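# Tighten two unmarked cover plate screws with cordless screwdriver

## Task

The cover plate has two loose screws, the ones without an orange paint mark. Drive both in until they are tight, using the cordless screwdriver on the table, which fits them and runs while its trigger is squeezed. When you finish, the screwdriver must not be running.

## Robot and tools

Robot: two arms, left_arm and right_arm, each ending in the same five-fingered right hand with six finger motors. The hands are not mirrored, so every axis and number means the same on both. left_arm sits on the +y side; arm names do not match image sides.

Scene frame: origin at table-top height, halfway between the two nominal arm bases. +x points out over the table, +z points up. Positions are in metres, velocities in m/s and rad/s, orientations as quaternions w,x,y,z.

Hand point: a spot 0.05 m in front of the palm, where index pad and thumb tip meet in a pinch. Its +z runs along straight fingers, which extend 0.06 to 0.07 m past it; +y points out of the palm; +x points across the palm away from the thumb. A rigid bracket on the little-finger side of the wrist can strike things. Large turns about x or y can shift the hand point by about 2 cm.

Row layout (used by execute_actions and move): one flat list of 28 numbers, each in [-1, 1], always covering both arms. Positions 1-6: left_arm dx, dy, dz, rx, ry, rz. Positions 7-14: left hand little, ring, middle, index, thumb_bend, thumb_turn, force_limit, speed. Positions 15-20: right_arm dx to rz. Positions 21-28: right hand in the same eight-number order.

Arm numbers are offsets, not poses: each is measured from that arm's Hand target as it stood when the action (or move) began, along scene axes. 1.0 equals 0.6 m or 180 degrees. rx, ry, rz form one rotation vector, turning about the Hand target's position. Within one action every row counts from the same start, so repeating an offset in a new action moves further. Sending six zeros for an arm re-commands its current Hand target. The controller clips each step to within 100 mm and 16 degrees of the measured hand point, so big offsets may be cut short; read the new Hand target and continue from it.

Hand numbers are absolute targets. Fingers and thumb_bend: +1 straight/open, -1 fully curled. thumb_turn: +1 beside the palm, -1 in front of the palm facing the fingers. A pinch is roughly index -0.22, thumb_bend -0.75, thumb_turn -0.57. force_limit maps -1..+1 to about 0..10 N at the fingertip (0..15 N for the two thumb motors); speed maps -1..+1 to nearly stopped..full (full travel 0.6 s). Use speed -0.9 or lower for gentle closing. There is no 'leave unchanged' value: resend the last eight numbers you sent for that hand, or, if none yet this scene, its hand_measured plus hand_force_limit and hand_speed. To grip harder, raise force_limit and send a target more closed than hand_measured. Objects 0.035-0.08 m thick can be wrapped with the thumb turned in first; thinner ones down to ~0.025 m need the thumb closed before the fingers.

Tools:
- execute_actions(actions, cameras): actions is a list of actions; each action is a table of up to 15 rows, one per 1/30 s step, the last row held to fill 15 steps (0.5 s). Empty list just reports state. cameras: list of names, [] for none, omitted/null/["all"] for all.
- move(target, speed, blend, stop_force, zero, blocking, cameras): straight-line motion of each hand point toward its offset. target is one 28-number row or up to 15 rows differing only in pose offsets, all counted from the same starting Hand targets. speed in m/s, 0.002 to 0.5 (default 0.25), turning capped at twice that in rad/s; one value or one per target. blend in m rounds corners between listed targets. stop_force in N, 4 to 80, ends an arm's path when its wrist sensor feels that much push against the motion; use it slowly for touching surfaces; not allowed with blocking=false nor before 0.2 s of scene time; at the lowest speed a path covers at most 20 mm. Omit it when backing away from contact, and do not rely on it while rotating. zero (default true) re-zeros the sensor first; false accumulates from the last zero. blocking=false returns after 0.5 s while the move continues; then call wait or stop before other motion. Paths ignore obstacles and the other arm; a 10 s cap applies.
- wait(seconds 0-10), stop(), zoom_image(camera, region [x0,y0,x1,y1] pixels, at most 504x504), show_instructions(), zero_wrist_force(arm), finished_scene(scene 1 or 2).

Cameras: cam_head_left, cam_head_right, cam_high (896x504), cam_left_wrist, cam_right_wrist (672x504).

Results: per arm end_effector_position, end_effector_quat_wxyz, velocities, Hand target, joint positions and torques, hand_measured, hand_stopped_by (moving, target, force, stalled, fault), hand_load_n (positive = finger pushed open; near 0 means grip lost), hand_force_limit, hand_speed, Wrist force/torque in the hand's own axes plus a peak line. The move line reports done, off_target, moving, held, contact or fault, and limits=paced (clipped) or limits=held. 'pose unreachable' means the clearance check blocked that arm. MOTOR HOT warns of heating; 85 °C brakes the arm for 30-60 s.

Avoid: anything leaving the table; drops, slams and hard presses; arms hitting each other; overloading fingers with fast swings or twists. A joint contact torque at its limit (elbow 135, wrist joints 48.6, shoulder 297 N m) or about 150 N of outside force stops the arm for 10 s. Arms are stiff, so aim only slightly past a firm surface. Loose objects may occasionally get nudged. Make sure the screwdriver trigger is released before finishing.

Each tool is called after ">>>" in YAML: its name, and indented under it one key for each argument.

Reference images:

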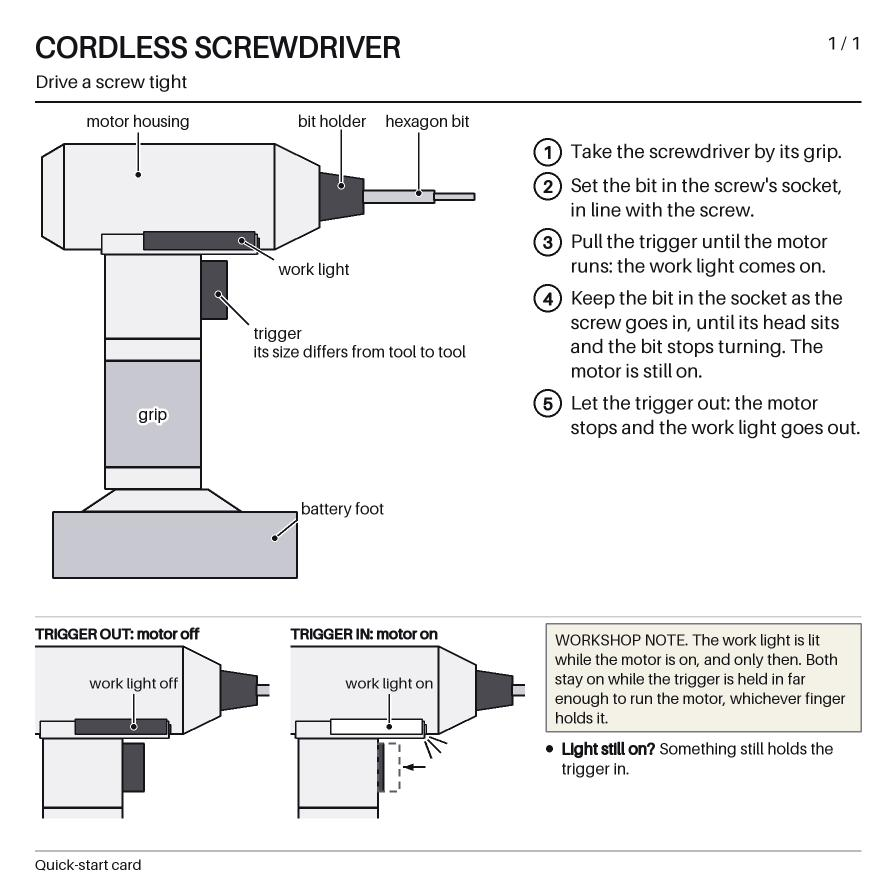

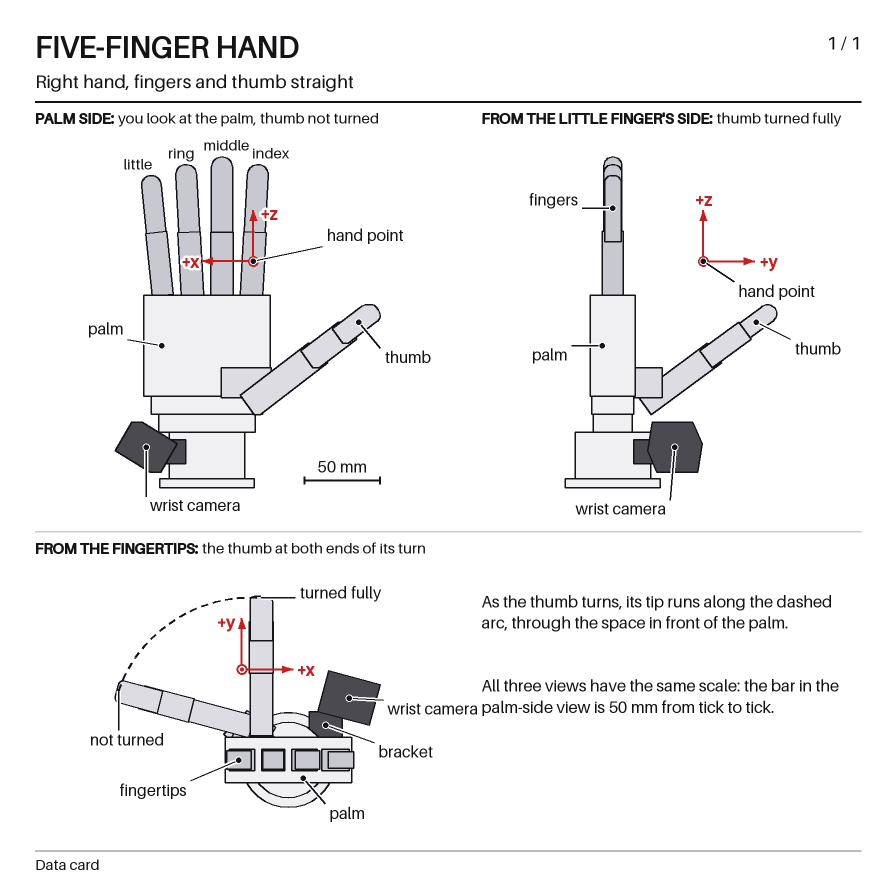

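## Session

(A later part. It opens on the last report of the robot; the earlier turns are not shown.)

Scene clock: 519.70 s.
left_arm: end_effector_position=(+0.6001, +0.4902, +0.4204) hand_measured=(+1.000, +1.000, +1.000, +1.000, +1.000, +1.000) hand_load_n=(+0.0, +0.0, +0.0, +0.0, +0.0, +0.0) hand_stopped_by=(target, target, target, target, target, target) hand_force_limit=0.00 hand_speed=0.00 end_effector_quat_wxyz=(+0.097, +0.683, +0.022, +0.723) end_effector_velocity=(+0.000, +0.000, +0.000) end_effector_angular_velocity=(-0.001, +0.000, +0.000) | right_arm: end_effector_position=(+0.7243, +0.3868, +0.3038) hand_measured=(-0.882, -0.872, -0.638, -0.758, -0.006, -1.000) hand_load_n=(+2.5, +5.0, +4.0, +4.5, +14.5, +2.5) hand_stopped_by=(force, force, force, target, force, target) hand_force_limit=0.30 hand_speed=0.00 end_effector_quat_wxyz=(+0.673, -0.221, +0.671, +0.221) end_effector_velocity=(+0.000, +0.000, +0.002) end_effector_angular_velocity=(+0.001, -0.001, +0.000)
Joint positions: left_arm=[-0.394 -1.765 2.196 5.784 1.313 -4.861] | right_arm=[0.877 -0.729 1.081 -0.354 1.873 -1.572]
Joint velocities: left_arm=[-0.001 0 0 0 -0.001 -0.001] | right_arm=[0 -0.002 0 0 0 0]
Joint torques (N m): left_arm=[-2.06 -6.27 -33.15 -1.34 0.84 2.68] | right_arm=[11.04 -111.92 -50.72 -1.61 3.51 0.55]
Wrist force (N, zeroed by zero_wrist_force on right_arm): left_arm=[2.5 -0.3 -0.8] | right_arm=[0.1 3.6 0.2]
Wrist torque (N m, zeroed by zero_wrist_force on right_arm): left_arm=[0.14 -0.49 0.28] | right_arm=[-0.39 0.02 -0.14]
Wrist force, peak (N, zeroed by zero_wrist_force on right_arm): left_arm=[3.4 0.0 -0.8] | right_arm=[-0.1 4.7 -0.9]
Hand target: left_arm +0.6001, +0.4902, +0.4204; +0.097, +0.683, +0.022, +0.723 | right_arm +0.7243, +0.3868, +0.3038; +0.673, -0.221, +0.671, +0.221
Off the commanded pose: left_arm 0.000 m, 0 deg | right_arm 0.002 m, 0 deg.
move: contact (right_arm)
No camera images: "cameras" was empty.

>>> move:
  target:
    - [0,0,0,0,0,0,1,1,1,1,1,1,0,0,-0.0005,0.0007,0,0,0,0,-0.98,-0.98,-0.98,-0.76,-0.98,-1,0.3,0.0]
    - [0,0,0,0,0,0,1,1,1,1,1,1,0,0,-0.008,-0.006,0,0,0,0,-0.98,-0.98,-0.98,-0.76,-0.98,-1,0.3,0.0]
    - [0,0,0,0,0,0,1,1,1,1,1,1,0,0,-0.0056,-0.0092,0,0,0,0,-0.98,-0.98,-0.98,-0.76,-0.98,-1,0.3,0.0]
  speed: 0.02
  cameras: []

>>> move:
  target: [0,0,0,0,0,0,1,1,1,1,1,1,0,0,0.0093,0.007,0,0,0,0,-0.98,-0.98,-0.98,-0.76,-0.98,-1,0.3,0.0]
  speed: 0.003
  stop_force: 5
  cameras: ["cam_left_wrist"]

>>> zoom_image:
  camera: "cam_left_wrist"
  region: [340, 230, 370, 260]

Scene clock: 520.80 s.
left_arm: end_effector_position=(+0.6001, +0.4902, +0.4204) hand_measured=(+1.000, +1.000, +1.000, +1.000, +1.000, +1.000) hand_load_n=(+0.0, +0.0, +0.0, +0.0, +0.0, +0.0) hand_stopped_by=(target, target, target, target, target, target) hand_force_limit=0.00 hand_speed=0.00 end_effector_quat_wxyz=(+0.097, +0.683, +0.022, +0.723) end_effector_velocity=(+0.000, +0.000, +0.001) end_effector_angular_velocity=(+0.000, -0.001, -0.001) | right_arm: end_effector_position=(+0.7210, +0.3812, +0.3038) hand_measured=(-0.882, -0.872, -0.638, -0.758, -0.006, -1.000) hand_load_n=(+2.5, +5.5, +4.5, +4.0, +15.0, +3.0) hand_stopped_by=(force, force, force, target, force, target) hand_force_limit=0.30 hand_speed=0.00 end_effector_quat_wxyz=(+0.673, -0.221, +0.671, +0.221) end_effector_velocity=(+0.000, +0.000, +0.001) end_effector_angular_velocity=(+0.002, -0.001, +0.000)
Joint positions: left_arm=[-0.394 -1.765 2.196 5.784 1.313 -4.861] | right_arm=[0.877 -0.741 1.102 -0.364 1.873 -1.572]
Joint velocities: left_arm=[-0.001 -0.001 0 0 0 0] | right_arm=[0 0 -0.001 -0.001 0 0]
Joint torques (N m): left_arm=[-1.64 -5.29 -34.25 -1.64 0.78 2.54] | right_arm=[3.23 -116.34 -51.42 -4.93 0.56 0.5]
Wrist force (N, zeroed by zero_wrist_force on right_arm): left_arm=[2.8 0.0 -1.3] | right_arm=[0.0 0.2 -0.4]
Wrist torque (N m, zeroed by zero_wrist_force on right_arm): left_arm=[0.22 -0.51 0.29] | right_arm=[0.06 0.00 -0.01]
Wrist force, peak (N, zeroed by zero_wrist_force on right_arm): left_arm=[3.3 -0.2 -1.0] | right_arm=[0.2 4.0 0.8]
Hand target: left_arm +0.6001, +0.4902, +0.4204; +0.097, +0.683, +0.022, +0.723 | right_arm +0.7210, +0.3813, +0.3038; +0.673, -0.221, +0.671, +0.221
Off the commanded pose: left_arm 0.000 m, 0 deg | right_arm 0.000 m, 0 deg.
move: done
No camera images: "cameras" was empty.

Scene clock: 523.13 s.
left_arm: end_effector_position=(+0.6001, +0.4902, +0.4204) hand_measured=(+1.000, +1.000, +1.000, +1.000, +1.000, +1.000) hand_load_n=(+0.0, +0.0, +0.0, +0.0, +0.0, +0.0) hand_stopped_by=(target, target, target, target, target, target) hand_force_limit=0.00 hand_speed=0.00 end_effector_quat_wxyz=(+0.097, +0.683, +0.022, +0.723) end_effector_velocity=(+0.000, +0.000, +0.000) end_effector_angular_velocity=(-0.001, +0.000, +0.000) | right_arm: end_effector_position=(+0.7241, +0.3836, +0.3038) hand_measured=(-0.882, -0.872, -0.638, -0.758, -0.006, -1.000) hand_load_n=(+2.5, +5.5, +4.5, +4.0, +15.0, +2.5) hand_stopped_by=(force, force, force, target, force, target) hand_force_limit=0.30 hand_speed=0.00 end_effector_quat_wxyz=(+0.673, -0.221, +0.671, +0.221) end_effector_velocity=(+0.000, +0.000, +0.000) end_effector_angular_velocity=(+0.000, +0.000, +0.000)
Joint positions: left_arm=[-0.394 -1.765 2.196 5.784 1.313 -4.861] | right_arm=[0.876 -0.735 1.091 -0.359 1.872 -1.572]
Joint velocities: left_arm=[0 0 0 0 0 -0.001] | right_arm=[0 0 0 0.001 0 0]
Joint torques (N m): left_arm=[-3.19 -6.77 -35.19 -1.77 0.75 2.94] | right_arm=[-6.64 -130.14 -42.35 -6.48 1.42 0.74]
Wrist force (N, zeroed by zero_wrist_force on right_arm): left_arm=[2.8 -0.2 -0.9] | right_arm=[0.1 0.1 -2.4]
Wrist torque (N m, zeroed by zero_wrist_force on right_arm): left_arm=[0.16 -0.52 0.29] | right_arm=[0.04 -0.05 -0.03]
Wrist force, peak (N, zeroed by zero_wrist_force on right_arm): left_arm=[3.1 -0.5 -1.3] | right_arm=[1.3 0.7 -7.2]
Hand target: left_arm +0.6001, +0.4902, +0.4204; +0.097, +0.683, +0.022, +0.723 | right_arm +0.7240, +0.3836, +0.3038; +0.673, -0.221, +0.671, +0.221
Off the commanded pose: left_arm 0.000 m, 0 deg | right_arm 0.003 m, 0 deg.
move: contact (right_arm)
Images, in order (width x height): cam_left_wrist 672x504.

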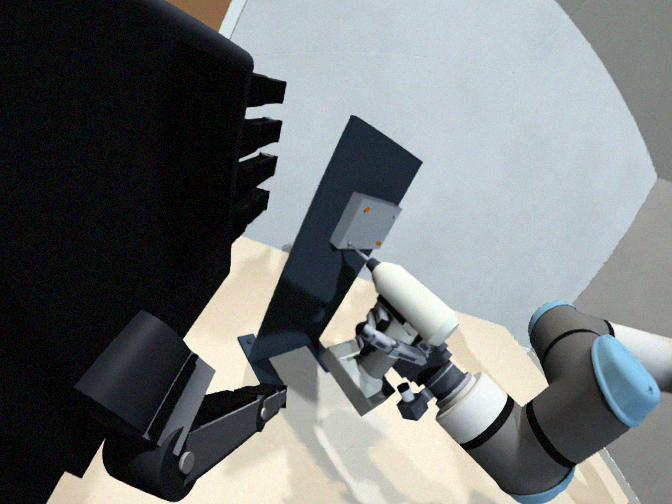

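Scaled by 16.800 from the camera's 672x504 image, which has a finer 960x720 frame.

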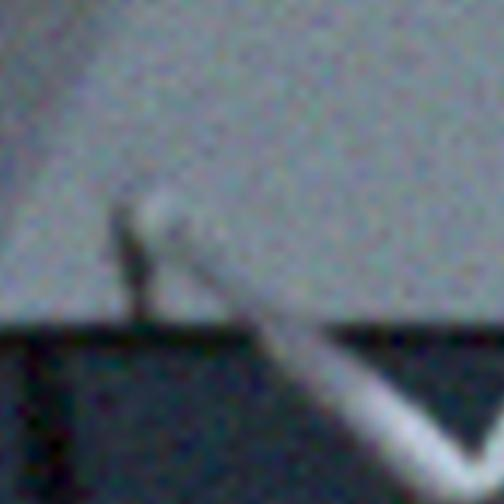

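>>> move:
  target: [0,0,0,0,0,0,1,1,1,1,1,1,0,0,0.0027,0.002,0,0,0,0,-0.98,-0.98,-0.98,-0.82,-0.98,-1,0.3,0.1]
  speed: 0.002
  stop_force: 8
  zero: false
  cameras: []

>>> wait:
  seconds: 0.5
  cameras: ["cam_left_wrist"]

Scene clock: 524.30 s.
left_arm: end_effector_position=(+0.6001, +0.4902, +0.4204) hand_measured=(+1.000, +1.000, +1.000, +1.000, +1.000, +1.000) hand_load_n=(+0.0, +0.0, +0.0, +0.0, +0.0, +0.0) hand_stopped_by=(target, target, target, target, target, target) hand_force_limit=0.00 hand_speed=0.00 end_effector_quat_wxyz=(+0.097, +0.683, +0.022, +0.723) end_effector_velocity=(+0.000, +0.000, +0.000) end_effector_angular_velocity=(-0.001, -0.001, +0.000) | right_arm: end_effector_position=(+0.7242, +0.3838, +0.3039) hand_measured=(-0.882, -0.872, -0.638, -0.818, -0.006, -1.000) hand_load_n=(+2.0, +5.0, +4.0, +5.5, +15.5, +3.5) hand_stopped_by=(force, force, force, target, force, target) hand_force_limit=0.30 hand_speed=0.10 end_effector_quat_wxyz=(+0.673, -0.221, +0.671, +0.221) end_effector_velocity=(+0.000, +0.000, +0.002) end_effector_angular_velocity=(+0.001, -0.001, +0.000)
Joint positions: left_arm=[-0.394 -1.765 2.196 5.784 1.313 -4.861] | right_arm=[0.876 -0.734 1.09 -0.358 1.872 -1.572]
Joint velocities: left_arm=[0 0 0 -0.001 0 0] | right_arm=[0 -0.001 0 0 0 0]
Joint torques (N m): left_arm=[-2.63 -7.1 -34.75 -2.07 0.35 2.58] | right_arm=[-8.11 -130.13 -41.2 -6.54 1.42 0.91]
Wrist force (N, zeroed by zero_wrist_force on right_arm): left_arm=[2.8 -0.5 -0.9] | right_arm=[0.1 -0.1 -0.6]
Wrist torque (N m, zeroed by zero_wrist_force on right_arm): left_arm=[0.11 -0.53 0.29] | right_arm=[0.06 0.01 0.00]
Wrist force, peak (N, zeroed by zero_wrist_force on right_arm): left_arm=[3.2 -0.6 -0.9] | right_arm=[2.1 0.6 -10.3]
Hand target: left_arm +0.6001, +0.4902, +0.4204; +0.097, +0.683, +0.022, +0.723 | right_arm +0.7242, +0.3838, +0.3039; +0.673, -0.221, +0.671, +0.221
Off the commanded pose: left_arm 0.000 m, 0 deg | right_arm 0.002 m, 0 deg.
move: contact (right_arm)
No camera images: "cameras" was empty.

Scene clock: 524.80 s.
left_arm: end_effector_position=(+0.6001, +0.4902, +0.4204) hand_measured=(+1.000, +1.000, +1.000, +1.000, +1.000, +1.000) hand_load_n=(+0.0, +0.0, +0.0, +0.0, +0.0, +0.0) hand_stopped_by=(target, target, target, target, target, target) hand_force_limit=0.00 hand_speed=0.00 end_effector_quat_wxyz=(+0.097, +0.683, +0.022, +0.723) end_effector_velocity=(+0.000, +0.000, +0.000) end_effector_angular_velocity=(+0.000, +0.000, +0.000) | right_arm: end_effector_position=(+0.7242, +0.3838, +0.3039) hand_measured=(-0.882, -0.872, -0.638, -0.818, -0.006, -1.000) hand_load_n=(+2.0, +5.0, +4.0, +5.5, +15.5, +3.0) hand_stopped_by=(force, force, force, target, force, target) hand_force_limit=0.30 hand_speed=0.10 end_effector_quat_wxyz=(+0.673, -0.221, +0.671, +0.221) end_effector_velocity=(+0.000, +0.000, -0.002) end_effector_angular_velocity=(-0.001, +0.001, +0.000)
Joint positions: left_arm=[-0.394 -1.765 2.196 5.784 1.313 -4.861] | right_arm=[0.876 -0.734 1.09 -0.358 1.872 -1.572]
Joint velocities: left_arm=[-0.001 0 0 0 -0.001 0] | right_arm=[0 0.001 0 0 0 0]
Joint torques (N m): left_arm=[-4.6 -6.82 -35.86 -2.33 0.66 2.55] | right_arm=[-6.63 -130.61 -41.86 -6.2 1.42 0.72]
Wrist force (N, zeroed by zero_wrist_force on right_arm): left_arm=[2.7 -0.4 -0.9] | right_arm=[0.1 -0.1 -0.8]
Wrist torque (N m, zeroed by zero_wrist_force on right_arm): left_arm=[0.13 -0.51 0.28] | right_arm=[0.05 0.02 -0.01]
Wrist force, peak (N, zeroed by zero_wrist_force on right_arm): left_arm=[3.0 -0.2 -1.2] | right_arm=[0.0 -0.2 -1.2]
Hand target: left_arm +0.6001, +0.4902, +0.4204; +0.097, +0.683, +0.022, +0.723 | right_arm +0.7242, +0.3838, +0.3039; +0.673, -0.221, +0.671, +0.221
Off the commanded pose: left_arm 0.000 m, 0 deg | right_arm 0.002 m, 0 deg.
wait: 0.50 s; at rest by 0.17 s
Images, in order (width x height): cam_left_wrist 672x504.

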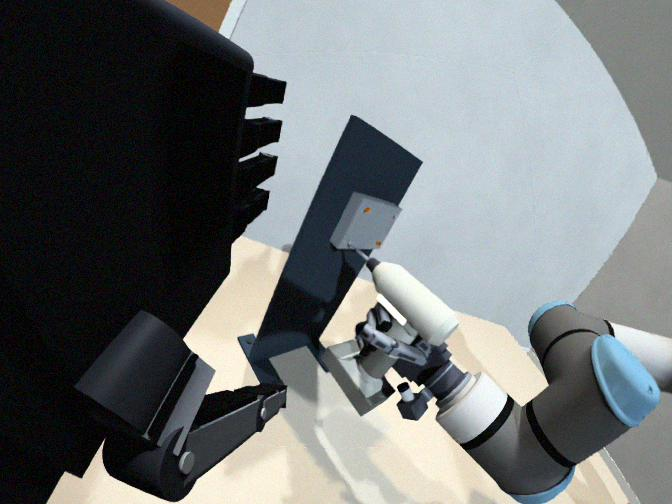

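>>> move:
  target: [0,0,0,0,0,0,1,1,1,1,1,1,0,0,0.0054,0.0040,0,0,0,0,-0.98,-0.98,-0.98,-0.82,-0.98,-1,0.3,0.1]
  speed: 0.002
  stop_force: 7
  zero: false
  cameras: []

>>> wait:
  seconds: 0.3
  cameras: []

Scene clock: 527.57 s.
left_arm: end_effector_position=(+0.6001, +0.4902, +0.4204) hand_measured=(+1.000, +1.000, +1.000, +1.000, +1.000, +1.000) hand_load_n=(+0.0, +0.0, +0.0, +0.0, +0.0, +0.0) hand_stopped_by=(target, target, target, target, target, target) hand_force_limit=0.00 hand_speed=0.00 end_effector_quat_wxyz=(+0.097, +0.683, +0.022, +0.723) end_effector_velocity=(+0.000, -0.001, +0.000) end_effector_angular_velocity=(-0.001, +0.000, -0.001) | right_arm: end_effector_position=(+0.7268, +0.3857, +0.3038) hand_measured=(-0.882, -0.872, -0.638, -0.818, -0.006, -1.000) hand_load_n=(+2.0, +4.0, +4.0, +5.0, +16.0, +3.0) hand_stopped_by=(force, force, force, target, force, target) hand_force_limit=0.30 hand_speed=0.10 end_effector_quat_wxyz=(+0.673, -0.221, +0.671, +0.221) end_effector_velocity=(+0.000, +0.000, +0.001) end_effector_angular_velocity=(+0.001, -0.001, +0.000)
Joint positions: left_arm=[-0.394 -1.765 2.196 5.784 1.313 -4.861] | right_arm=[0.875 -0.729 1.081 -0.354 1.871 -1.572]
Joint velocities: left_arm=[-0.001 0 0 0 0 -0.001] | right_arm=[0 -0.001 0 -0.001 0 0]
Joint torques (N m): left_arm=[-1.75 -4.96 -36.25 -2.56 0.64 2.44] | right_arm=[-4.91 -128.96 -46.9 -6.39 1.21 0.91]
Wrist force (N, zeroed by zero_wrist_force on right_arm): left_arm=[2.6 -0.4 -1.1] | right_arm=[0.4 0.3 -2.7]
Wrist torque (N m, zeroed by zero_wrist_force on right_arm): left_arm=[0.14 -0.49 0.27] | right_arm=[0.15 -0.03 0.01]
Wrist force, peak (N, zeroed by zero_wrist_force on right_arm): left_arm=[3.4 -0.1 -0.8] | right_arm=[2.2 -0.2 -10.3]
Hand target: left_arm +0.6001, +0.4902, +0.4204; +0.097, +0.683, +0.022, +0.723 | right_arm +0.7267, +0.3857, +0.3038; +0.673, -0.221, +0.671, +0.221
Off the commanded pose: left_arm 0.000 m, 0 deg | right_arm 0.001 m, 0 deg.
move: contact (right_arm)
No camera images: "cameras" was empty.

Scene clock: 527.87 s.
left_arm: end_effector_position=(+0.6001, +0.4902, +0.4204) hand_measured=(+1.000, +1.000, +1.000, +1.000, +1.000, +1.000) hand_load_n=(+0.0, +0.0, +0.0, +0.0, +0.0, +0.0) hand_stopped_by=(target, target, target, target, target, target) hand_force_limit=0.00 hand_speed=0.00 end_effector_quat_wxyz=(+0.097, +0.683, +0.022, +0.723) end_effector_velocity=(+0.000, +0.000, -0.001) end_effector_angular_velocity=(+0.001, +0.001, +0.000) | right_arm: end_effector_position=(+0.7268, +0.3857, +0.3038) hand_measured=(-0.882, -0.872, -0.638, -0.818, -0.006, -1.000) hand_load_n=(+1.5, +4.0, +4.0, +5.0, +16.0, +3.0) hand_stopped_by=(force, force, force, target, force, target) hand_force_limit=0.30 hand_speed=0.10 end_effector_quat_wxyz=(+0.673, -0.221, +0.671, +0.221) end_effector_velocity=(+0.000, +0.000, +0.002) end_effector_angular_velocity=(+0.001, -0.001, +0.000)
Joint positions: left_arm=[-0.394 -1.765 2.196 5.784 1.313 -4.861] | right_arm=[0.875 -0.729 1.081 -0.354 1.871 -1.572]
Joint velocities: left_arm=[-0.001 0.001 0 0 0 0.001] | right_arm=[0 -0.001 0 0 0 0]
Joint torques (N m): left_arm=[-0.89 -8.46 -35.67 -2.08 0.59 2.15] | right_arm=[-2.9 -128.7 -48.04 -6.06 1.3 0.89]
Wrist force (N, zeroed by zero_wrist_force on right_arm): left_arm=[2.8 -0.3 -1.0] | right_arm=[0.8 0.2 -2.7]
Wrist torque (N m, zeroed by zero_wrist_force on right_arm): left_arm=[0.17 -0.53 0.29] | right_arm=[0.12 -0.11 0.03]
Wrist force, peak (N, zeroed by zero_wrist_force on right_arm): left_arm=[3.1 -0.5 -1.1] | right_arm=[1.7 -0.2 -7.6]
Hand target: left_arm +0.6001, +0.4902, +0.4204; +0.097, +0.683, +0.022, +0.723 | right_arm +0.7267, +0.3857, +0.3038; +0.673, -0.221, +0.671, +0.221
Off the commanded pose: left_arm 0.000 m, 0 deg | right_arm 0.001 m, 0 deg.
wait: 0.30 s; at rest by 0.17 s
No camera images: "cameras" was empty.

>>> move:
  target: [0,0,0,0,0,0,1,1,1,1,1,1,0,0,0.0040,0.0030,0,0,0,0,-0.98,-0.98,-0.98,-0.82,-0.98,-1,0.3,0.1]
  speed: 0.002
  stop_force: 7
  zero: false
  cameras: ["cam_left_wrist"]

>>> zoom_image:
  camera: "cam_left_wrist"
  region: [340, 230, 370, 260]

>>> wait:
  seconds: 0.3
  cameras: []

Scene clock: 528.93 s.
left_arm: end_effector_position=(+0.6001, +0.4902, +0.4204) hand_measured=(+1.000, +1.000, +1.000, +1.000, +1.000, +1.000) hand_load_n=(+0.0, +0.0, +0.0, +0.0, +0.0, +0.0) hand_stopped_by=(target, target, target, target, target, target) hand_force_limit=0.00 hand_speed=0.00 end_effector_quat_wxyz=(+0.097, +0.683, +0.022, +0.723) end_effector_velocity=(+0.000, +0.000, +0.000) end_effector_angular_velocity=(+0.001, +0.000, -0.001) | right_arm: end_effector_position=(+0.7269, +0.3858, +0.3039) hand_measured=(-0.882, -0.872, -0.638, -0.818, -0.006, -1.000) hand_load_n=(+1.5, +4.0, +4.0, +5.0, +16.0, +3.0) hand_stopped_by=(force, force, force, target, force, target) hand_force_limit=0.30 hand_speed=0.10 end_effector_quat_wxyz=(+0.673, -0.221, +0.671, +0.221) end_effector_velocity=(+0.000, +0.000, +0.000) end_effector_angular_velocity=(+0.001, +0.000, +0.000)
Joint positions: left_arm=[-0.394 -1.765 2.196 5.784 1.313 -4.861] | right_arm=[0.875 -0.729 1.08 -0.354 1.871 -1.572]
Joint velocities: left_arm=[-0.001 0 0 0 0 0.001] | right_arm=[0 0 0 0 0 0]
Joint torques (N m): left_arm=[-1.56 -10.05 -36.38 -1.97 0.64 2.92] | right_arm=[-4.43 -128.05 -48.1 -6.78 0.58 0.8]
Wrist force (N, zeroed by zero_wrist_force on right_arm): left_arm=[2.9 -0.5 -0.8] | right_arm=[2.0 1.2 -7.1]
Wrist torque (N m, zeroed by zero_wrist_force on right_arm): left_arm=[0.12 -0.55 0.30] | right_arm=[0.33 0.00 0.06]
Wrist force, peak (N, zeroed by zero_wrist_force on right_arm): left_arm=[3.3 -0.3 -1.4] | right_arm=[4.5 0.3 -16.5]
Hand target: left_arm +0.6001, +0.4902, +0.4204; +0.097, +0.683, +0.022, +0.723 | right_arm +0.7269, +0.3858, +0.3039; +0.673, -0.221, +0.671, +0.221
Off the commanded pose: left_arm 0.000 m, 0 deg | right_arm 0.003 m, 0 deg.
move: contact (right_arm)
Images, in order (width x height): cam_left_wrist 672x504.

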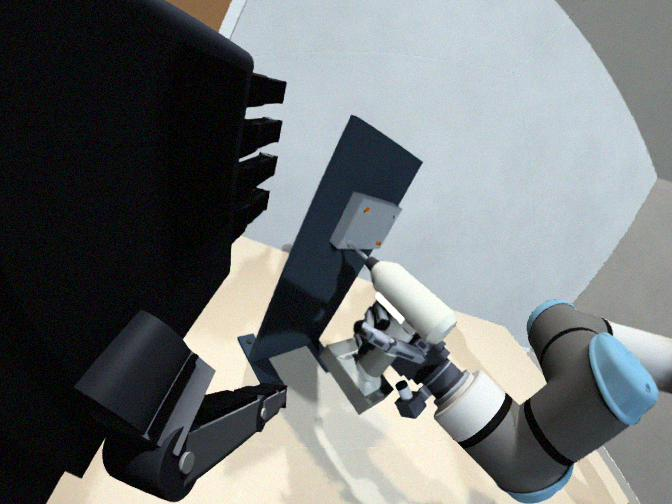

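Scaled by 16.800 from the camera's 672x504 image, which has a finer 960x720 frame.

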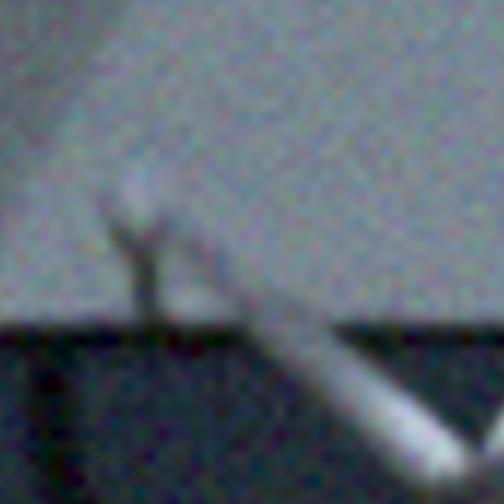

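Scene clock: 529.23 s.
left_arm: end_effector_position=(+0.6001, +0.4902, +0.4204) hand_measured=(+1.000, +1.000, +1.000, +1.000, +1.000, +1.000) hand_load_n=(+0.0, +0.0, +0.0, +0.0, +0.0, -0.5) hand_stopped_by=(target, target, target, target, target, target) hand_force_limit=0.00 hand_speed=0.00 end_effector_quat_wxyz=(+0.097, +0.683, +0.022, +0.723) end_effector_velocity=(+0.000, +0.001, +0.000) end_effector_angular_velocity=(-0.001, +0.001, +0.002) | right_arm: end_effector_position=(+0.7269, +0.3858, +0.3039) hand_measured=(-0.882, -0.872, -0.638, -0.818, -0.006, -1.000) hand_load_n=(+2.0, +4.0, +4.0, +5.0, +16.0, +3.0) hand_stopped_by=(force, force, force, target, force, target) hand_force_limit=0.30 hand_speed=0.10 end_effector_quat_wxyz=(+0.673, -0.221, +0.671, +0.221) end_effector_velocity=(+0.000, +0.000, +0.002) end_effector_angular_velocity=(+0.002, -0.001, -0.001)
Joint positions: left_arm=[-0.394 -1.765 2.196 5.784 1.313 -4.861] | right_arm=[0.875 -0.729 1.08 -0.354 1.871 -1.572]
Joint velocities: left_arm=[0.001 0 0 0.001 -0.001 -0.002] | right_arm=[0 -0.001 0 0 0 0]
Joint torques (N m): left_arm=[-4.03 -5.99 -37.84 -2.59 0.34 2.28] | right_arm=[-9.47 -125.06 -52.51 -6.56 0.97 0.92]
Wrist force (N, zeroed by zero_wrist_force on right_arm): left_arm=[2.7 -0.1 -1.1] | right_arm=[2.2 1.0 -6.7]
Wrist torque (N m, zeroed by zero_wrist_force on right_arm): left_arm=[0.19 -0.51 0.30] | right_arm=[0.26 -0.07 0.07]
Wrist force, peak (N, zeroed by zero_wrist_force on right_arm): left_arm=[3.0 -0.6 -1.3] | right_arm=[3.2 0.2 -12.9]
Hand target: left_arm +0.6001, +0.4902, +0.4204; +0.097, +0.683, +0.022, +0.723 | right_arm +0.7269, +0.3858, +0.3039; +0.673, -0.221, +0.671, +0.221
Off the commanded pose: left_arm 0.000 m, 0 deg | right_arm 0.003 m, 0 deg.
wait: 0.30 s; at rest by 0.17 s
No camera images: "cameras" was empty.

>>> move:
  target: [0,0,0,0,0,0,1,1,1,1,1,1,0,0,0,0,0,0,0,0,-0.98,-0.98,-0.98,-0.72,-0.98,-1,0.3,0.1]
  cameras: []

>>> move:
  target: [0,0,0,0,0,0,1,1,1,1,1,1,0,0,0,0,0,0,0,0,-0.98,-0.98,-0.98,-0.82,-0.98,-1,0.3,0.1]
  cameras: []

>>> wait:
  seconds: 0.3
  cameras: []

Scene clock: 530.13 s.
left_arm: end_effector_position=(+0.6001, +0.4902, +0.4204) hand_measured=(+1.000, +1.000, +1.000, +1.000, +1.000, +1.000) hand_load_n=(+0.0, +0.0, +0.0, +0.0, +0.0, +0.0) hand_stopped_by=(target, target, target, target, target, target) hand_force_limit=0.00 hand_speed=0.00 end_effector_quat_wxyz=(+0.097, +0.683, +0.022, +0.723) end_effector_velocity=(+0.000, +0.000, +0.001) end_effector_angular_velocity=(-0.001, -0.002, +0.000) | right_arm: end_effector_position=(+0.7269, +0.3858, +0.3039) hand_measured=(-0.882, -0.872, -0.638, -0.720, -0.006, -1.000) hand_load_n=(+1.5, +3.5, +4.0, +3.0, +15.5, +3.5) hand_stopped_by=(force, force, force, target, force, target) hand_force_limit=0.30 hand_speed=0.10 end_effector_quat_wxyz=(+0.673, -0.221, +0.671, +0.221) end_effector_velocity=(+0.000, +0.000, +0.001) end_effector_angular_velocity=(+0.000, +0.000, +0.000)
Joint positions: left_arm=[-0.394 -1.765 2.196 5.784 1.313 -4.861] | right_arm=[0.875 -0.729 1.08 -0.354 1.871 -1.572]
Joint velocities: left_arm=[0 -0.001 0 -0.001 0 0] | right_arm=[0 -0.001 0 0.001 0 0]
Joint torques (N m): left_arm=[0.4 -4.95 -38.33 -2.6 0.38 2.21] | right_arm=[-5.27 -123.21 -52.68 -5.62 1.36 0.99]
Wrist force (N, zeroed by zero_wrist_force on right_arm): left_arm=[2.7 -0.3 -1.0] | right_arm=[1.3 -1.1 -0.9]
Wrist torque (N m, zeroed by zero_wrist_force on right_arm): left_arm=[0.16 -0.52 0.29] | right_arm=[0.09 0.05 0.07]
Wrist force, peak (N, zeroed by zero_wrist_force on right_arm): left_arm=[3.2 -0.2 -1.0] | right_arm=[3.5 0.6 -12.2]
Hand target: left_arm +0.6001, +0.4902, +0.4204; +0.097, +0.683, +0.022, +0.723 | right_arm +0.7269, +0.3858, +0.3039; +0.673, -0.221, +0.671, +0.221
Off the commanded pose: left_arm 0.000 m, 0 deg | right_arm 0.000 m, 0 deg.
move: done
No camera images: "cameras" was empty.

Scene clock: 530.83 s.
left_arm: end_effector_position=(+0.6001, +0.4902, +0.4204) hand_measured=(+1.000, +1.000, +1.000, +1.000, +1.000, +1.000) hand_load_n=(+0.0, +0.0, +0.0, +0.0, +0.0, +0.0) hand_stopped_by=(target, target, target, target, target, target) hand_force_limit=0.00 hand_speed=0.00 end_effector_quat_wxyz=(+0.097, +0.683, +0.022, +0.723) end_effector_velocity=(+0.000, +0.000, +0.000) end_effector_angular_velocity=(+0.002, -0.001, +0.000) | right_arm: end_effector_position=(+0.7269, +0.3858, +0.3039) hand_measured=(-0.882, -0.872, -0.638, -0.818, -0.006, -1.000) hand_load_n=(+1.5, +3.5, +4.0, +5.0, +16.0, +3.0) hand_stopped_by=(force, force, force, target, force, target) hand_force_limit=0.30 hand_speed=0.10 end_effector_quat_wxyz=(+0.673, -0.221, +0.671, +0.221) end_effector_velocity=(+0.000, +0.000, +0.000) end_effector_angular_velocity=(+0.000, +0.000, +0.000)
Joint positions: left_arm=[-0.394 -1.765 2.196 5.784 1.313 -4.861] | right_arm=[0.875 -0.729 1.08 -0.354 1.871 -1.572]
Joint velocities: left_arm=[0 0 0 0 0 0.002] | right_arm=[0 0 0 0 0 0]
Joint torques (N m): left_arm=[-1.12 -5.23 -38.29 -2.55 0.69 2.48] | right_arm=[-6.71 -123.37 -51 -4.44 1.33 0.87]
Wrist force (N, zeroed by zero_wrist_force on right_arm): left_arm=[2.7 -0.2 -0.9] | right_arm=[3.9 -0.1 -13.6]
Wrist torque (N m, zeroed by zero_wrist_force on right_arm): left_arm=[0.16 -0.51 0.28] | right_arm=[0.39 -0.05 0.06]
Wrist force, peak (N, zeroed by zero_wrist_force on right_arm): left_arm=[3.1 0.0 -1.2] | right_arm=[3.8 -0.1 -14.5]
Hand target: left_arm +0.6001, +0.4902, +0.4204; +0.097, +0.683, +0.022, +0.723 | right_arm +0.7269, +0.3858, +0.3039; +0.673, -0.221, +0.671, +0.221
Off the commanded pose: left_arm 0.000 m, 0 deg | right_arm 0.000 m, 0 deg.
move: done
No camera images: "cameras" was empty.

Scene clock: 531.13 s.
left_arm: end_effector_position=(+0.6001, +0.4902, +0.4204) hand_measured=(+1.000, +1.000, +1.000, +1.000, +1.000, +1.000) hand_load_n=(+0.0, +0.0, -0.5, +0.0, +0.0, +0.0) hand_stopped_by=(target, target, target, target, target, target) hand_force_limit=0.00 hand_speed=0.00 end_effector_quat_wxyz=(+0.097, +0.683, +0.022, +0.723) end_effector_velocity=(+0.000, +0.000, +0.000) end_effector_angular_velocity=(+0.001, +0.000, +0.000) | right_arm: end_effector_position=(+0.7269, +0.3858, +0.3039) hand_measured=(-0.882, -0.872, -0.638, -0.818, -0.006, -1.000) hand_load_n=(+1.5, +4.0, +4.0, +5.0, +16.0, +3.0) hand_stopped_by=(force, force, force, target, force, target) hand_force_limit=0.30 hand_speed=0.10 end_effector_quat_wxyz=(+0.673, -0.221, +0.671, +0.221) end_effector_velocity=(+0.000, +0.000, +0.001) end_effector_angular_velocity=(+0.001, -0.001, +0.000)
Joint positions: left_arm=[-0.394 -1.765 2.196 5.784 1.313 -4.861] | right_arm=[0.875 -0.729 1.08 -0.354 1.871 -1.572]
Joint velocities: left_arm=[0 0 0 0 0 0.001] | right_arm=[0 -0.001 0 0 0 0]
Joint torques (N m): left_arm=[0.57 -6.72 -37.35 -2.74 0.72 2.36] | right_arm=[-3.55 -122.7 -50.12 -5.32 1.41 0.77]
Wrist force (N, zeroed by zero_wrist_force on right_arm): left_arm=[3.2 -0.4 -1.2] | right_arm=[3.5 0.2 -13.4]
Wrist torque (N m, zeroed by zero_wrist_force on right_arm): left_arm=[0.15 -0.58 0.31] | right_arm=[0.43 0.01 0.05]
Wrist force, peak (N, zeroed by zero_wrist_force on right_arm): left_arm=[3.2 -0.4 -1.2] | right_arm=[3.6 0.3 -14.2]
Hand target: left_arm +0.6001, +0.4902, +0.4204; +0.097, +0.683, +0.022, +0.723 | right_arm +0.7269, +0.3858, +0.3039; +0.673, -0.221, +0.671, +0.221
Off the commanded pose: left_arm 0.000 m, 0 deg | right_arm 0.000 m, 0 deg.
wait: 0.30 s; at rest by 0.17 s
No camera images: "cameras" was empty.

>>> move:
  target:
    - [0,0,0,0,0,0,1,1,1,1,1,1,0,0,-0.00134,-0.00099,0,0,0,0,-0.98,-0.98,-0.98,-0.76,-0.98,-1,0.3,0.2]
    - [0,0,0,0,0,0,1,1,1,1,1,1,0,0,0.00402,0.00297,0,0,0,0,-0.98,-0.98,-0.98,-0.76,-0.98,-1,0.3,0.2]
  speed: 0.004
  stop_force: 6
  zero: false
  cameras: []

>>> wait:
  seconds: 0.3
  cameras: ["cam_left_wrist"]

>>> zoom_image:
  camera: "cam_left_wrist"
  region: [340, 230, 370, 260]

Scene clock: 532.77 s.
left_arm: end_effector_position=(+0.6001, +0.4902, +0.4204) hand_measured=(+1.000, +1.000, +1.000, +1.000, +1.000, +1.000) hand_load_n=(+0.0, +0.0, +0.0, +0.0, +0.0, +0.0) hand_stopped_by=(target, target, target, target, target, target) hand_force_limit=0.00 hand_speed=0.00 end_effector_quat_wxyz=(+0.097, +0.683, +0.022, +0.723) end_effector_velocity=(+0.000, +0.000, +0.000) end_effector_angular_velocity=(+0.001, +0.001, -0.001) | right_arm: end_effector_position=(+0.7266, +0.3857, +0.3039) hand_measured=(-0.882, -0.872, -0.638, -0.760, -0.006, -1.000) hand_load_n=(+1.5, +4.0, +4.0, +3.5, +16.0, +3.0) hand_stopped_by=(force, force, force, target, force, target) hand_force_limit=0.30 hand_speed=0.20 end_effector_quat_wxyz=(+0.673, -0.221, +0.671, +0.221) end_effector_velocity=(+0.000, +0.000, +0.001) end_effector_angular_velocity=(+0.001, +0.000, +0.000)
Joint positions: left_arm=[-0.394 -1.765 2.196 5.784 1.313 -4.861] | right_arm=[0.875 -0.73 1.081 -0.354 1.871 -1.572]
Joint velocities: left_arm=[0 0 0 0 0 0] | right_arm=[0 -0.001 0 0 0 0]
Joint torques (N m): left_arm=[0.06 -6.52 -38.65 -3.92 0.76 2.81] | right_arm=[-0.64 -133.49 -43.76 -7.45 0.96 1.01]
Wrist force (N, zeroed by zero_wrist_force on right_arm): left_arm=[2.7 -0.1 -1.2] | right_arm=[2.1 -1.5 -3.0]
Wrist torque (N m, zeroed by zero_wrist_force on right_arm): left_arm=[0.20 -0.50 0.28] | right_arm=[0.30 0.13 0.12]
Wrist force, peak (N, zeroed by zero_wrist_force on right_arm): left_arm=[3.2 0.0 -1.2] | right_arm=[3.3 0.1 -13.4]
Hand target: left_arm +0.6001, +0.4902, +0.4204; +0.097, +0.683, +0.022, +0.723 | right_arm +0.7266, +0.3857, +0.3040; +0.673, -0.221, +0.671, +0.221
Off the commanded pose: left_arm 0.000 m, 0 deg | right_arm 0.003 m, 0 deg.
move: contact (right_arm); path passed 1 of 2 targets
No camera images: "cameras" was empty.

Scene clock: 533.07 s.
left_arm: end_effector_position=(+0.6001, +0.4902, +0.4204) hand_measured=(+1.000, +1.000, +1.000, +1.000, +1.000, +1.000) hand_load_n=(+0.0, +0.0, +0.0, +0.0, +0.0, +0.0) hand_stopped_by=(target, target, target, target, target, target) hand_force_limit=0.00 hand_speed=0.00 end_effector_quat_wxyz=(+0.097, +0.683, +0.022, +0.723) end_effector_velocity=(+0.000, +0.000, +0.001) end_effector_angular_velocity=(-0.001, -0.001, +0.000) | right_arm: end_effector_position=(+0.7266, +0.3857, +0.3039) hand_measured=(-0.882, -0.872, -0.638, -0.760, -0.006, -1.000) hand_load_n=(+1.5, +4.0, +4.0, +3.0, +16.0, +3.0) hand_stopped_by=(force, force, force, target, force, target) hand_force_limit=0.30 hand_speed=0.20 end_effector_quat_wxyz=(+0.673, -0.221, +0.671, +0.221) end_effector_velocity=(+0.000, +0.000, -0.001) end_effector_angular_velocity=(-0.001, +0.001, +0.000)
Joint positions: left_arm=[-0.394 -1.765 2.196 5.784 1.313 -4.861] | right_arm=[0.875 -0.73 1.081 -0.354 1.871 -1.572]
Joint velocities: left_arm=[0 -0.001 0 0 0 -0.001] | right_arm=[0 0.001 0 0 0 0]
Joint torques (N m): left_arm=[0.35 -7.06 -39.2 -2.66 0.89 2.09] | right_arm=[0.39 -133.55 -44.85 -7.09 1.15 0.92]
Wrist force (N, zeroed by zero_wrist_force on right_arm): left_arm=[2.8 -0.2 -0.8] | right_arm=[2.2 -1.8 -3.3]
Wrist torque (N m, zeroed by zero_wrist_force on right_arm): left_arm=[0.17 -0.53 0.29] | right_arm=[0.26 0.11 0.12]
Wrist force, peak (N, zeroed by zero_wrist_force on right_arm): left_arm=[2.8 -0.2 -1.3] | right_arm=[2.6 -1.5 -3.2]
Hand target: left_arm +0.6001, +0.4902, +0.4204; +0.097, +0.683, +0.022, +0.723 | right_arm +0.7266, +0.3857, +0.3040; +0.673, -0.221, +0.671, +0.221
Off the commanded pose: left_arm 0.000 m, 0 deg | right_arm 0.003 m, 0 deg.
wait: 0.30 s; at rest by 0.17 s
Images, in order (width x height): cam_left_wrist 672x504.

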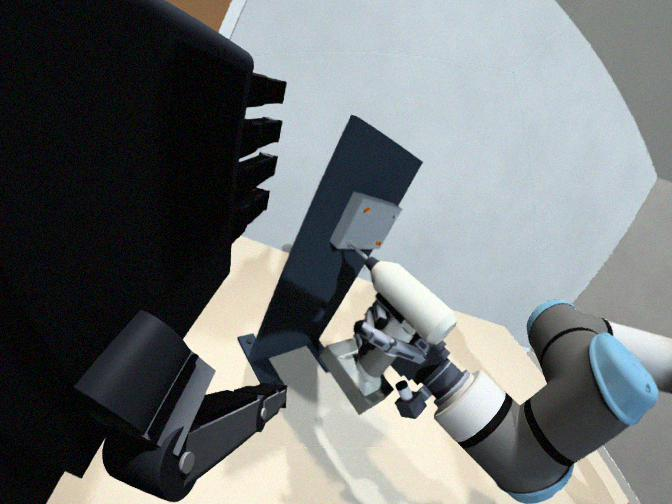

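Scaled by 16.800 from the camera's 672x504 image, which has a finer 960x720 frame.

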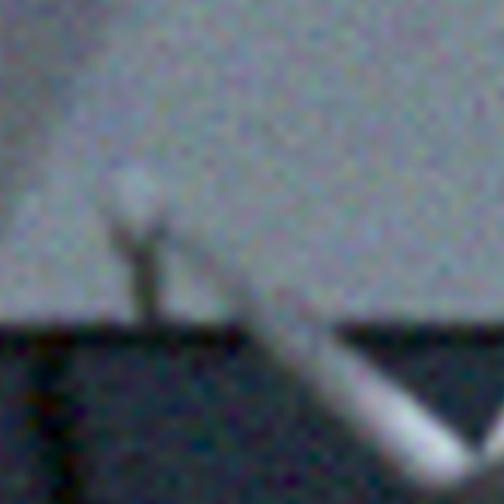

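>>> execute_actions:
  actions: []
  cameras: ["cam_left_wrist"]

>>> zoom_image:
  camera: "cam_left_wrist"
  region: [325, 200, 425, 275]

Scene clock: 533.70 s.
left_arm: end_effector_position=(+0.6001, +0.4902, +0.4204) hand_measured=(+1.000, +1.000, +1.000, +1.000, +1.000, +1.000) hand_load_n=(+0.0, +0.0, +0.0, +0.0, +0.0, +0.0) hand_stopped_by=(target, target, target, target, target, target) hand_force_limit=0.00 hand_speed=0.00 end_effector_quat_wxyz=(+0.097, +0.683, +0.022, +0.723) end_effector_velocity=(+0.000, -0.001, +0.000) end_effector_angular_velocity=(+0.000, +0.000, -0.001) | right_arm: end_effector_position=(+0.7266, +0.3857, +0.3040) hand_measured=(-0.882, -0.872, -0.638, -0.760, -0.006, -1.000) hand_load_n=(+1.5, +4.0, +4.0, +3.5, +15.5, +3.0) hand_stopped_by=(force, force, force, target, force, target) hand_force_limit=0.30 hand_speed=0.20 end_effector_quat_wxyz=(+0.673, -0.221, +0.671, +0.221) end_effector_velocity=(+0.000, +0.000, +0.000) end_effector_angular_velocity=(+0.000, +0.000, +0.000)
Joint positions: left_arm=[-0.394 -1.765 2.196 5.784 1.313 -4.861] | right_arm=[0.875 -0.73 1.081 -0.354 1.871 -1.572]
Joint velocities: left_arm=[-0.001 0 0 0 -0.001 0] | right_arm=[0 0 0 0 0 0]
Joint torques (N m): left_arm=[0.58 -8.31 -38.25 -2.86 0.93 3.08] | right_arm=[-0.03 -132.21 -46.18 -6.67 1.12 0.88]
Wrist force (N, zeroed by zero_wrist_force on right_arm): left_arm=[2.7 -0.7 -0.7] | right_arm=[2.2 -1.8 -3.2]
Wrist torque (N m, zeroed by zero_wrist_force on right_arm): left_arm=[0.09 -0.51 0.27] | right_arm=[0.26 0.09 0.14]
Wrist force, peak (N, zeroed by zero_wrist_force on right_arm): left_arm=[3.2 -0.2 -1.1] | right_arm=[2.3 -2.0 -3.2]
Hand target: left_arm +0.6001, +0.4902, +0.4204; +0.097, +0.683, +0.022, +0.723 | right_arm +0.7266, +0.3857, +0.3040; +0.673, -0.221, +0.671, +0.221
Off the commanded pose: left_arm 0.000 m, 0 deg | right_arm 0.003 m, 0 deg.
Images, in order (width x height): cam_left_wrist 672x504.

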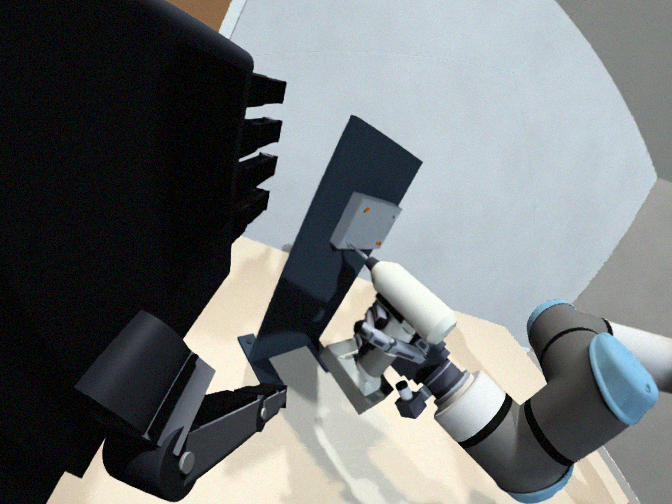

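Scaled by 5.040 from the camera's 672x504 image, which has a finer 960x720 frame.

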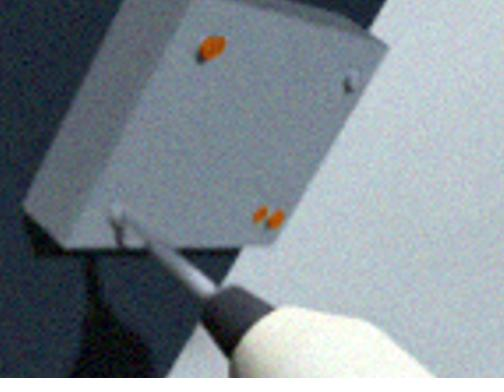

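>>> move:
  target:
    - [0,0,0,0,0,0,1,1,1,1,1,1,0,0,-0.00268,-0.00198,0,0,0,0,-0.98,-0.98,-0.98,-0.76,-0.98,-1,0.3,0.2]
    - [0,0,0,0,0,0,1,1,1,1,1,1,0,0,-0.00248,-0.00225,-0.0004,0,0,0,-0.98,-0.98,-0.98,-0.76,-0.98,-1,0.3,0.2]
    - [0,0,0,0,0,0,1,1,1,1,1,1,0,0,0.0042,0.0027,-0.0004,0,0,0,-0.98,-0.98,-0.98,-0.76,-0.98,-1,0.3,0.2]
  stop_force: 6
  speed: 0.004
  zero: false
  cameras: []

Scene clock: 536.00 s.
left_arm: end_effector_position=(+0.6001, +0.4902, +0.4204) hand_measured=(+1.000, +1.000, +1.000, +1.000, +1.000, +1.000) hand_load_n=(+0.0, +0.0, +0.0, +0.0, +0.0, +0.0) hand_stopped_by=(target, target, target, target, target, target) hand_force_limit=0.00 hand_speed=0.00 end_effector_quat_wxyz=(+0.097, +0.683, +0.022, +0.723) end_effector_velocity=(+0.000, +0.000, +0.000) end_effector_angular_velocity=(+0.000, +0.001, +0.000) | right_arm: end_effector_position=(+0.7268, +0.3856, +0.3037) hand_measured=(-0.882, -0.872, -0.638, -0.760, -0.006, -1.000) hand_load_n=(+1.5, +4.5, +4.0, +3.5, +15.5, +3.0) hand_stopped_by=(force, force, force, target, force, target) hand_force_limit=0.30 hand_speed=0.20 end_effector_quat_wxyz=(+0.673, -0.221, +0.671, +0.221) end_effector_velocity=(+0.000, +0.000, +0.001) end_effector_angular_velocity=(+0.001, -0.001, +0.000)
Joint positions: left_arm=[-0.394 -1.765 2.196 5.784 1.313 -4.861] | right_arm=[0.875 -0.729 1.081 -0.355 1.871 -1.572]
Joint velocities: left_arm=[0 0 0 0.001 0 0] | right_arm=[0 -0.001 0 0 -0.001 0]
Joint torques (N m): left_arm=[1 -6.67 -38.8 -3.23 0.92 2.7] | right_arm=[0.51 -131.82 -44 -6.83 0.8 0.77]
Wrist force (N, zeroed by zero_wrist_force on right_arm): left_arm=[2.7 -0.5 -1.1] | right_arm=[1.6 -0.9 -4.6]
Wrist torque (N m, zeroed by zero_wrist_force on right_arm): left_arm=[0.14 -0.50 0.27] | right_arm=[0.22 -0.06 0.07]
Wrist force, peak (N, zeroed by zero_wrist_force on right_arm): left_arm=[3.2 -0.3 -1.0] | right_arm=[1.9 -0.8 -11.9]
Hand target: left_arm +0.6001, +0.4902, +0.4204; +0.097, +0.683, +0.022, +0.723 | right_arm +0.7268, +0.3856, +0.3037; +0.673, -0.221, +0.671, +0.221
Off the commanded pose: left_arm 0.000 m, 0 deg | right_arm 0.003 m, 0 deg.
move: contact (right_arm); path passed 2 of 3 targets
No camera images: "cameras" was empty.

>>> move:
  target: [0,0,0,0,0,0,1,1,1,1,1,1,0,0,0.0010,0.00074,0,0,0,0,-0.98,-0.98,-0.98,-0.82,-0.98,-1,0.3,0.1]
  stop_force: 8
  speed: 0.002
  zero: false
  cameras: ["cam_left_wrist"]

>>> zoom_image:
  camera: "cam_left_wrist"
  region: [325, 200, 425, 275]

Scene clock: 537.07 s.
left_arm: end_effector_position=(+0.6001, +0.4902, +0.4204) hand_measured=(+1.000, +1.000, +1.000, +1.000, +1.000, +1.000) hand_load_n=(+0.0, +0.0, +0.0, +0.0, +0.0, +0.0) hand_stopped_by=(target, target, target, target, target, target) hand_force_limit=0.00 hand_speed=0.00 end_effector_quat_wxyz=(+0.097, +0.683, +0.022, +0.723) end_effector_velocity=(+0.000, -0.001, +0.000) end_effector_angular_velocity=(+0.000, -0.001, -0.001) | right_arm: end_effector_position=(+0.7269, +0.3857, +0.3038) hand_measured=(-0.882, -0.872, -0.638, -0.818, -0.006, -1.000) hand_load_n=(+1.5, +4.0, +4.0, +5.0, +15.5, +2.5) hand_stopped_by=(force, force, force, target, force, target) hand_force_limit=0.30 hand_speed=0.10 end_effector_quat_wxyz=(+0.673, -0.221, +0.671, +0.221) end_effector_velocity=(+0.000, +0.000, +0.001) end_effector_angular_velocity=(+0.000, +0.000, +0.000)
Joint positions: left_arm=[-0.394 -1.765 2.196 5.784 1.313 -4.861] | right_arm=[0.875 -0.729 1.081 -0.355 1.871 -1.572]
Joint velocities: left_arm=[-0.001 0 0 -0.001 0 0] | right_arm=[0 -0.001 0 0.001 0 0]
Joint torques (N m): left_arm=[1.59 -5.22 -39.05 -3.44 0.32 2.39] | right_arm=[-4.71 -128.31 -48.74 -6.45 -0.03 0.82]
Wrist force (N, zeroed by zero_wrist_force on right_arm): left_arm=[2.7 -0.4 -0.9] | right_arm=[1.9 0.5 -7.8]
Wrist torque (N m, zeroed by zero_wrist_force on right_arm): left_arm=[0.15 -0.51 0.28] | right_arm=[0.32 -0.16 0.06]
Wrist force, peak (N, zeroed by zero_wrist_force on right_arm): left_arm=[3.0 -0.2 -1.3] | right_arm=[2.6 -0.2 -12.4]
Hand target: left_arm +0.6001, +0.4902, +0.4204; +0.097, +0.683, +0.022, +0.723 | right_arm +0.7269, +0.3857, +0.3038; +0.673, -0.221, +0.671, +0.221
Off the commanded pose: left_arm 0.000 m, 0 deg | right_arm 0.001 m, 0 deg.
move: contact (right_arm)
Images, in order (width x height): cam_left_wrist 672x504.

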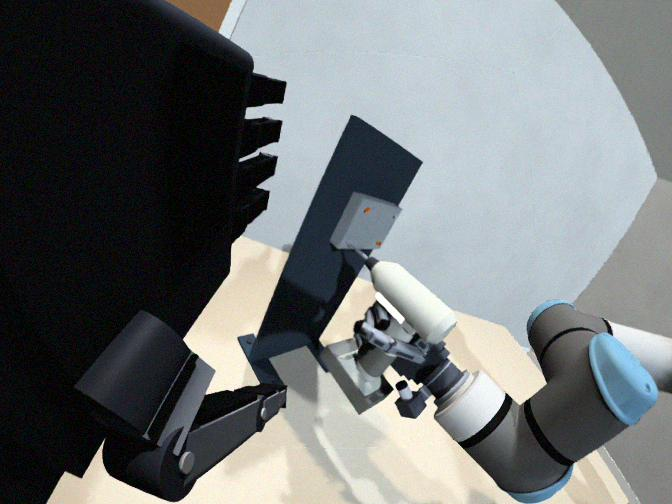

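Scaled by 5.040 from the camera's 672x504 image, which has a finer 960x720 frame.

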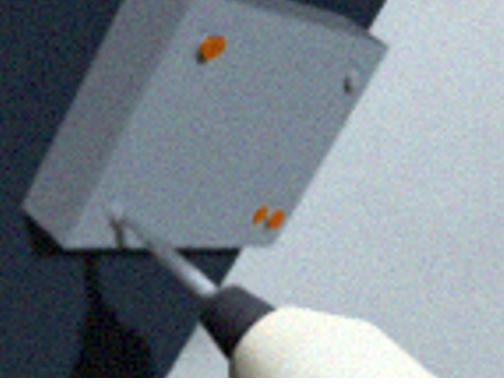

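>>> move:
  target:
    - [0,0,0,0,0,0,1,1,1,1,1,1,0,0,-0.00013,-0.0001,-0.0005,0,0,0,-0.98,-0.98,-0.98,-0.82,-0.98,-1,0.3,0.1]
    - [0,0,0,0,0,0,1,1,1,1,1,1,0,0,0.00017,-0.0005,-0.0005,0,0,0,-0.98,-0.98,-0.98,-0.82,-0.98,-1,0.3,0.1]
    - [0,0,0,0,0,0,1,1,1,1,1,1,0,0,0.00017,-0.0005,0.0,0,0,0,-0.98,-0.98,-0.98,-0.82,-0.98,-1,0.3,0.1]
  speed: 0.002
  cameras: []

>>> move:
  target:
    - [0,0,0,0,0,0,1,1,1,1,1,1,0,0,0,0,0.0005,0,0,0,-0.98,-0.98,-0.98,-0.82,-0.98,-1,0.3,0.1]
    - [0,0,0,0,0,0,1,1,1,1,1,1,0,0,-0.0003,0.0004,0.0005,0,0,0,-0.98,-0.98,-0.98,-0.82,-0.98,-1,0.3,0.1]
  speed: 0.002
  cameras: []

>>> move:
  target:
    - [0,0,0,0,0,0,1,1,1,1,1,1,0,0,-0.0003,0.0004,0,0,0,0,-0.98,-0.98,-0.98,-0.82,-0.98,-1,0.3,0.1]
    - [0,0,0,0,0,0,1,1,1,1,1,1,0,0,-0.0003,0.0004,-0.0005,0,0,0,-0.98,-0.98,-0.98,-0.82,-0.98,-1,0.3,0.1]
    - [0,0,0,0,0,0,1,1,1,1,1,1,0,0,0,0,-0.0005,0,0,0,-0.98,-0.98,-0.98,-0.82,-0.98,-1,0.3,0.1]
  speed: 0.002
  cameras: []

Scene clock: 538.27 s.
left_arm: end_effector_position=(+0.6001, +0.4902, +0.4204) hand_measured=(+1.000, +1.000, +1.000, +1.000, +1.000, +1.000) hand_load_n=(+0.0, +0.0, +0.0, +0.0, +0.0, +0.0) hand_stopped_by=(target, target, target, target, target, target) hand_force_limit=0.00 hand_speed=0.00 end_effector_quat_wxyz=(+0.097, +0.683, +0.022, +0.723) end_effector_velocity=(+0.000, +0.000, +0.000) end_effector_angular_velocity=(-0.001, +0.000, +0.001) | right_arm: end_effector_position=(+0.7269, +0.3854, +0.3037) hand_measured=(-0.882, -0.872, -0.638, -0.818, -0.006, -1.000) hand_load_n=(+1.5, +4.0, +4.0, +5.0, +16.0, +3.0) hand_stopped_by=(force, force, force, target, force, target) hand_force_limit=0.30 hand_speed=0.10 end_effector_quat_wxyz=(+0.673, -0.221, +0.671, +0.221) end_effector_velocity=(+0.000, +0.000, +0.002) end_effector_angular_velocity=(+0.001, -0.001, +0.000)
Joint positions: left_arm=[-0.394 -1.765 2.196 5.784 1.313 -4.861] | right_arm=[0.874 -0.73 1.082 -0.355 1.87 -1.572]
Joint velocities: left_arm=[0.001 0 0 0 0 -0.001] | right_arm=[0 -0.002 0 0.001 0 0]
Joint torques (N m): left_arm=[1.18 -7.46 -40.06 -3.41 0.39 2.67] | right_arm=[-16.27 -128.63 -52.83 -1.88 -0.61 0.67]
Wrist force (N, zeroed by zero_wrist_force on right_arm): left_arm=[2.6 -0.3 -1.1] | right_arm=[0.4 1.5 -2.7]
Wrist torque (N m, zeroed by zero_wrist_force on right_arm): left_arm=[0.16 -0.49 0.28] | right_arm=[0.01 -0.01 -0.04]
Wrist force, peak (N, zeroed by zero_wrist_force on right_arm): left_arm=[3.1 -0.5 -1.1] | right_arm=[2.0 0.2 -9.5]
Hand target: left_arm +0.6001, +0.4902, +0.4204; +0.097, +0.683, +0.022, +0.723 | right_arm +0.7270, +0.3854, +0.3038; +0.673, -0.221, +0.671, +0.221
Off the commanded pose: left_arm 0.000 m, 0 deg | right_arm 0.000 m, 0 deg.
move: done
No camera images: "cameras" was empty.

Scene clock: 538.97 s.
left_arm: end_effector_position=(+0.6001, +0.4902, +0.4204) hand_measured=(+1.000, +1.000, +1.000, +1.000, +1.000, +1.000) hand_load_n=(+0.0, +0.0, +0.0, +0.0, +0.0, +0.0) hand_stopped_by=(target, target, target, target, target, target) hand_force_limit=0.00 hand_speed=0.00 end_effector_quat_wxyz=(+0.097, +0.683, +0.022, +0.723) end_effector_velocity=(+0.000, +0.001, +0.000) end_effector_angular_velocity=(+0.001, +0.001, +0.003) | right_arm: end_effector_position=(+0.7269, +0.3856, +0.3042) hand_measured=(-0.882, -0.872, -0.638, -0.818, -0.006, -1.000) hand_load_n=(+1.0, +3.5, +4.0, +5.0, +16.0, +3.0) hand_stopped_by=(force, force, force, target, force, target) hand_force_limit=0.30 hand_speed=0.10 end_effector_quat_wxyz=(+0.673, -0.221, +0.671, +0.221) end_effector_velocity=(-0.001, +0.001, +0.001) end_effector_angular_velocity=(+0.001, -0.001, +0.001)
Joint positions: left_arm=[-0.394 -1.765 2.196 5.784 1.313 -4.861] | right_arm=[0.875 -0.73 1.081 -0.354 1.871 -1.572]
Joint velocities: left_arm=[0.002 0 0 0.001 -0.001 0.001] | right_arm=[0.001 0 0 -0.001 0 0]
Joint torques (N m): left_arm=[1.88 -5.19 -40.74 -3.41 0.27 2.45] | right_arm=[1.39 -119.09 -54.08 -5.13 2.57 0.85]
Wrist force (N, zeroed by zero_wrist_force on right_arm): left_arm=[2.6 -0.5 -1.0] | right_arm=[3.9 0.5 -12.0]
Wrist torque (N m, zeroed by zero_wrist_force on right_arm): left_arm=[0.13 -0.50 0.27] | right_arm=[0.43 -0.06 0.11]
Wrist force, peak (N, zeroed by zero_wrist_force on right_arm): left_arm=[3.2 -0.7 -1.3] | right_arm=[4.6 1.4 -12.5]
Hand target: left_arm +0.6001, +0.4902, +0.4204; +0.097, +0.683, +0.022, +0.723 | right_arm +0.7268, +0.3856, +0.3041; +0.673, -0.221, +0.671, +0.221
Off the commanded pose: left_arm 0.000 m, 0 deg | right_arm 0.000 m, 0 deg.
move: done
No camera images: "cameras" was empty.

Scene clock: 539.67 s.
left_arm: end_effector_position=(+0.6001, +0.4902, +0.4204) hand_measured=(+1.000, +1.000, +1.000, +1.000, +1.000, +1.000) hand_load_n=(+0.0, +0.0, +0.0, +0.0, +0.0, +0.0) hand_stopped_by=(target, target, target, target, target, target) hand_force_limit=0.00 hand_speed=0.00 end_effector_quat_wxyz=(+0.097, +0.683, +0.022, +0.723) end_effector_velocity=(+0.000, +0.000, +0.000) end_effector_angular_velocity=(-0.001, +0.000, +0.001) | right_arm: end_effector_position=(+0.7267, +0.3857, +0.3037) hand_measured=(-0.882, -0.872, -0.638, -0.818, -0.006, -1.000) hand_load_n=(+1.5, +3.5, +4.0, +5.0, +16.0, +3.5) hand_stopped_by=(force, force, force, target, force, target) hand_force_limit=0.30 hand_speed=0.10 end_effector_quat_wxyz=(+0.673, -0.221, +0.671, +0.221) end_effector_velocity=(+0.000, +0.000, +0.000) end_effector_angular_velocity=(+0.001, -0.001, +0.000)
Joint positions: left_arm=[-0.394 -1.765 2.196 5.784 1.313 -4.861] | right_arm=[0.875 -0.729 1.081 -0.355 1.871 -1.572]
Joint velocities: left_arm=[0 0 0 0 -0.001 -0.001] | right_arm=[0 0 0 -0.002 0 0]
Joint torques (N m): left_arm=[1.63 -5.63 -41.22 -3.58 0.2 1.94] | right_arm=[-15.96 -129.18 -41.79 -6.43 -1.09 0.68]
Wrist force (N, zeroed by zero_wrist_force on right_arm): left_arm=[3.1 -0.6 -0.9] | right_arm=[0.3 0.0 -2.7]
Wrist torque (N m, zeroed by zero_wrist_force on right_arm): left_arm=[0.10 -0.57 0.30] | right_arm=[0.02 -0.14 -0.02]
Wrist force, peak (N, zeroed by zero_wrist_force on right_arm): left_arm=[3.1 -0.4 -1.1] | right_arm=[3.4 0.2 -11.6]
Hand target: left_arm +0.6001, +0.4902, +0.4204; +0.097, +0.683, +0.022, +0.723 | right_arm +0.7268, +0.3856, +0.3038; +0.673, -0.221, +0.671, +0.221
Off the commanded pose: left_arm 0.000 m, 0 deg | right_arm 0.000 m, 0 deg.
move: done
No camera images: "cameras" was empty.


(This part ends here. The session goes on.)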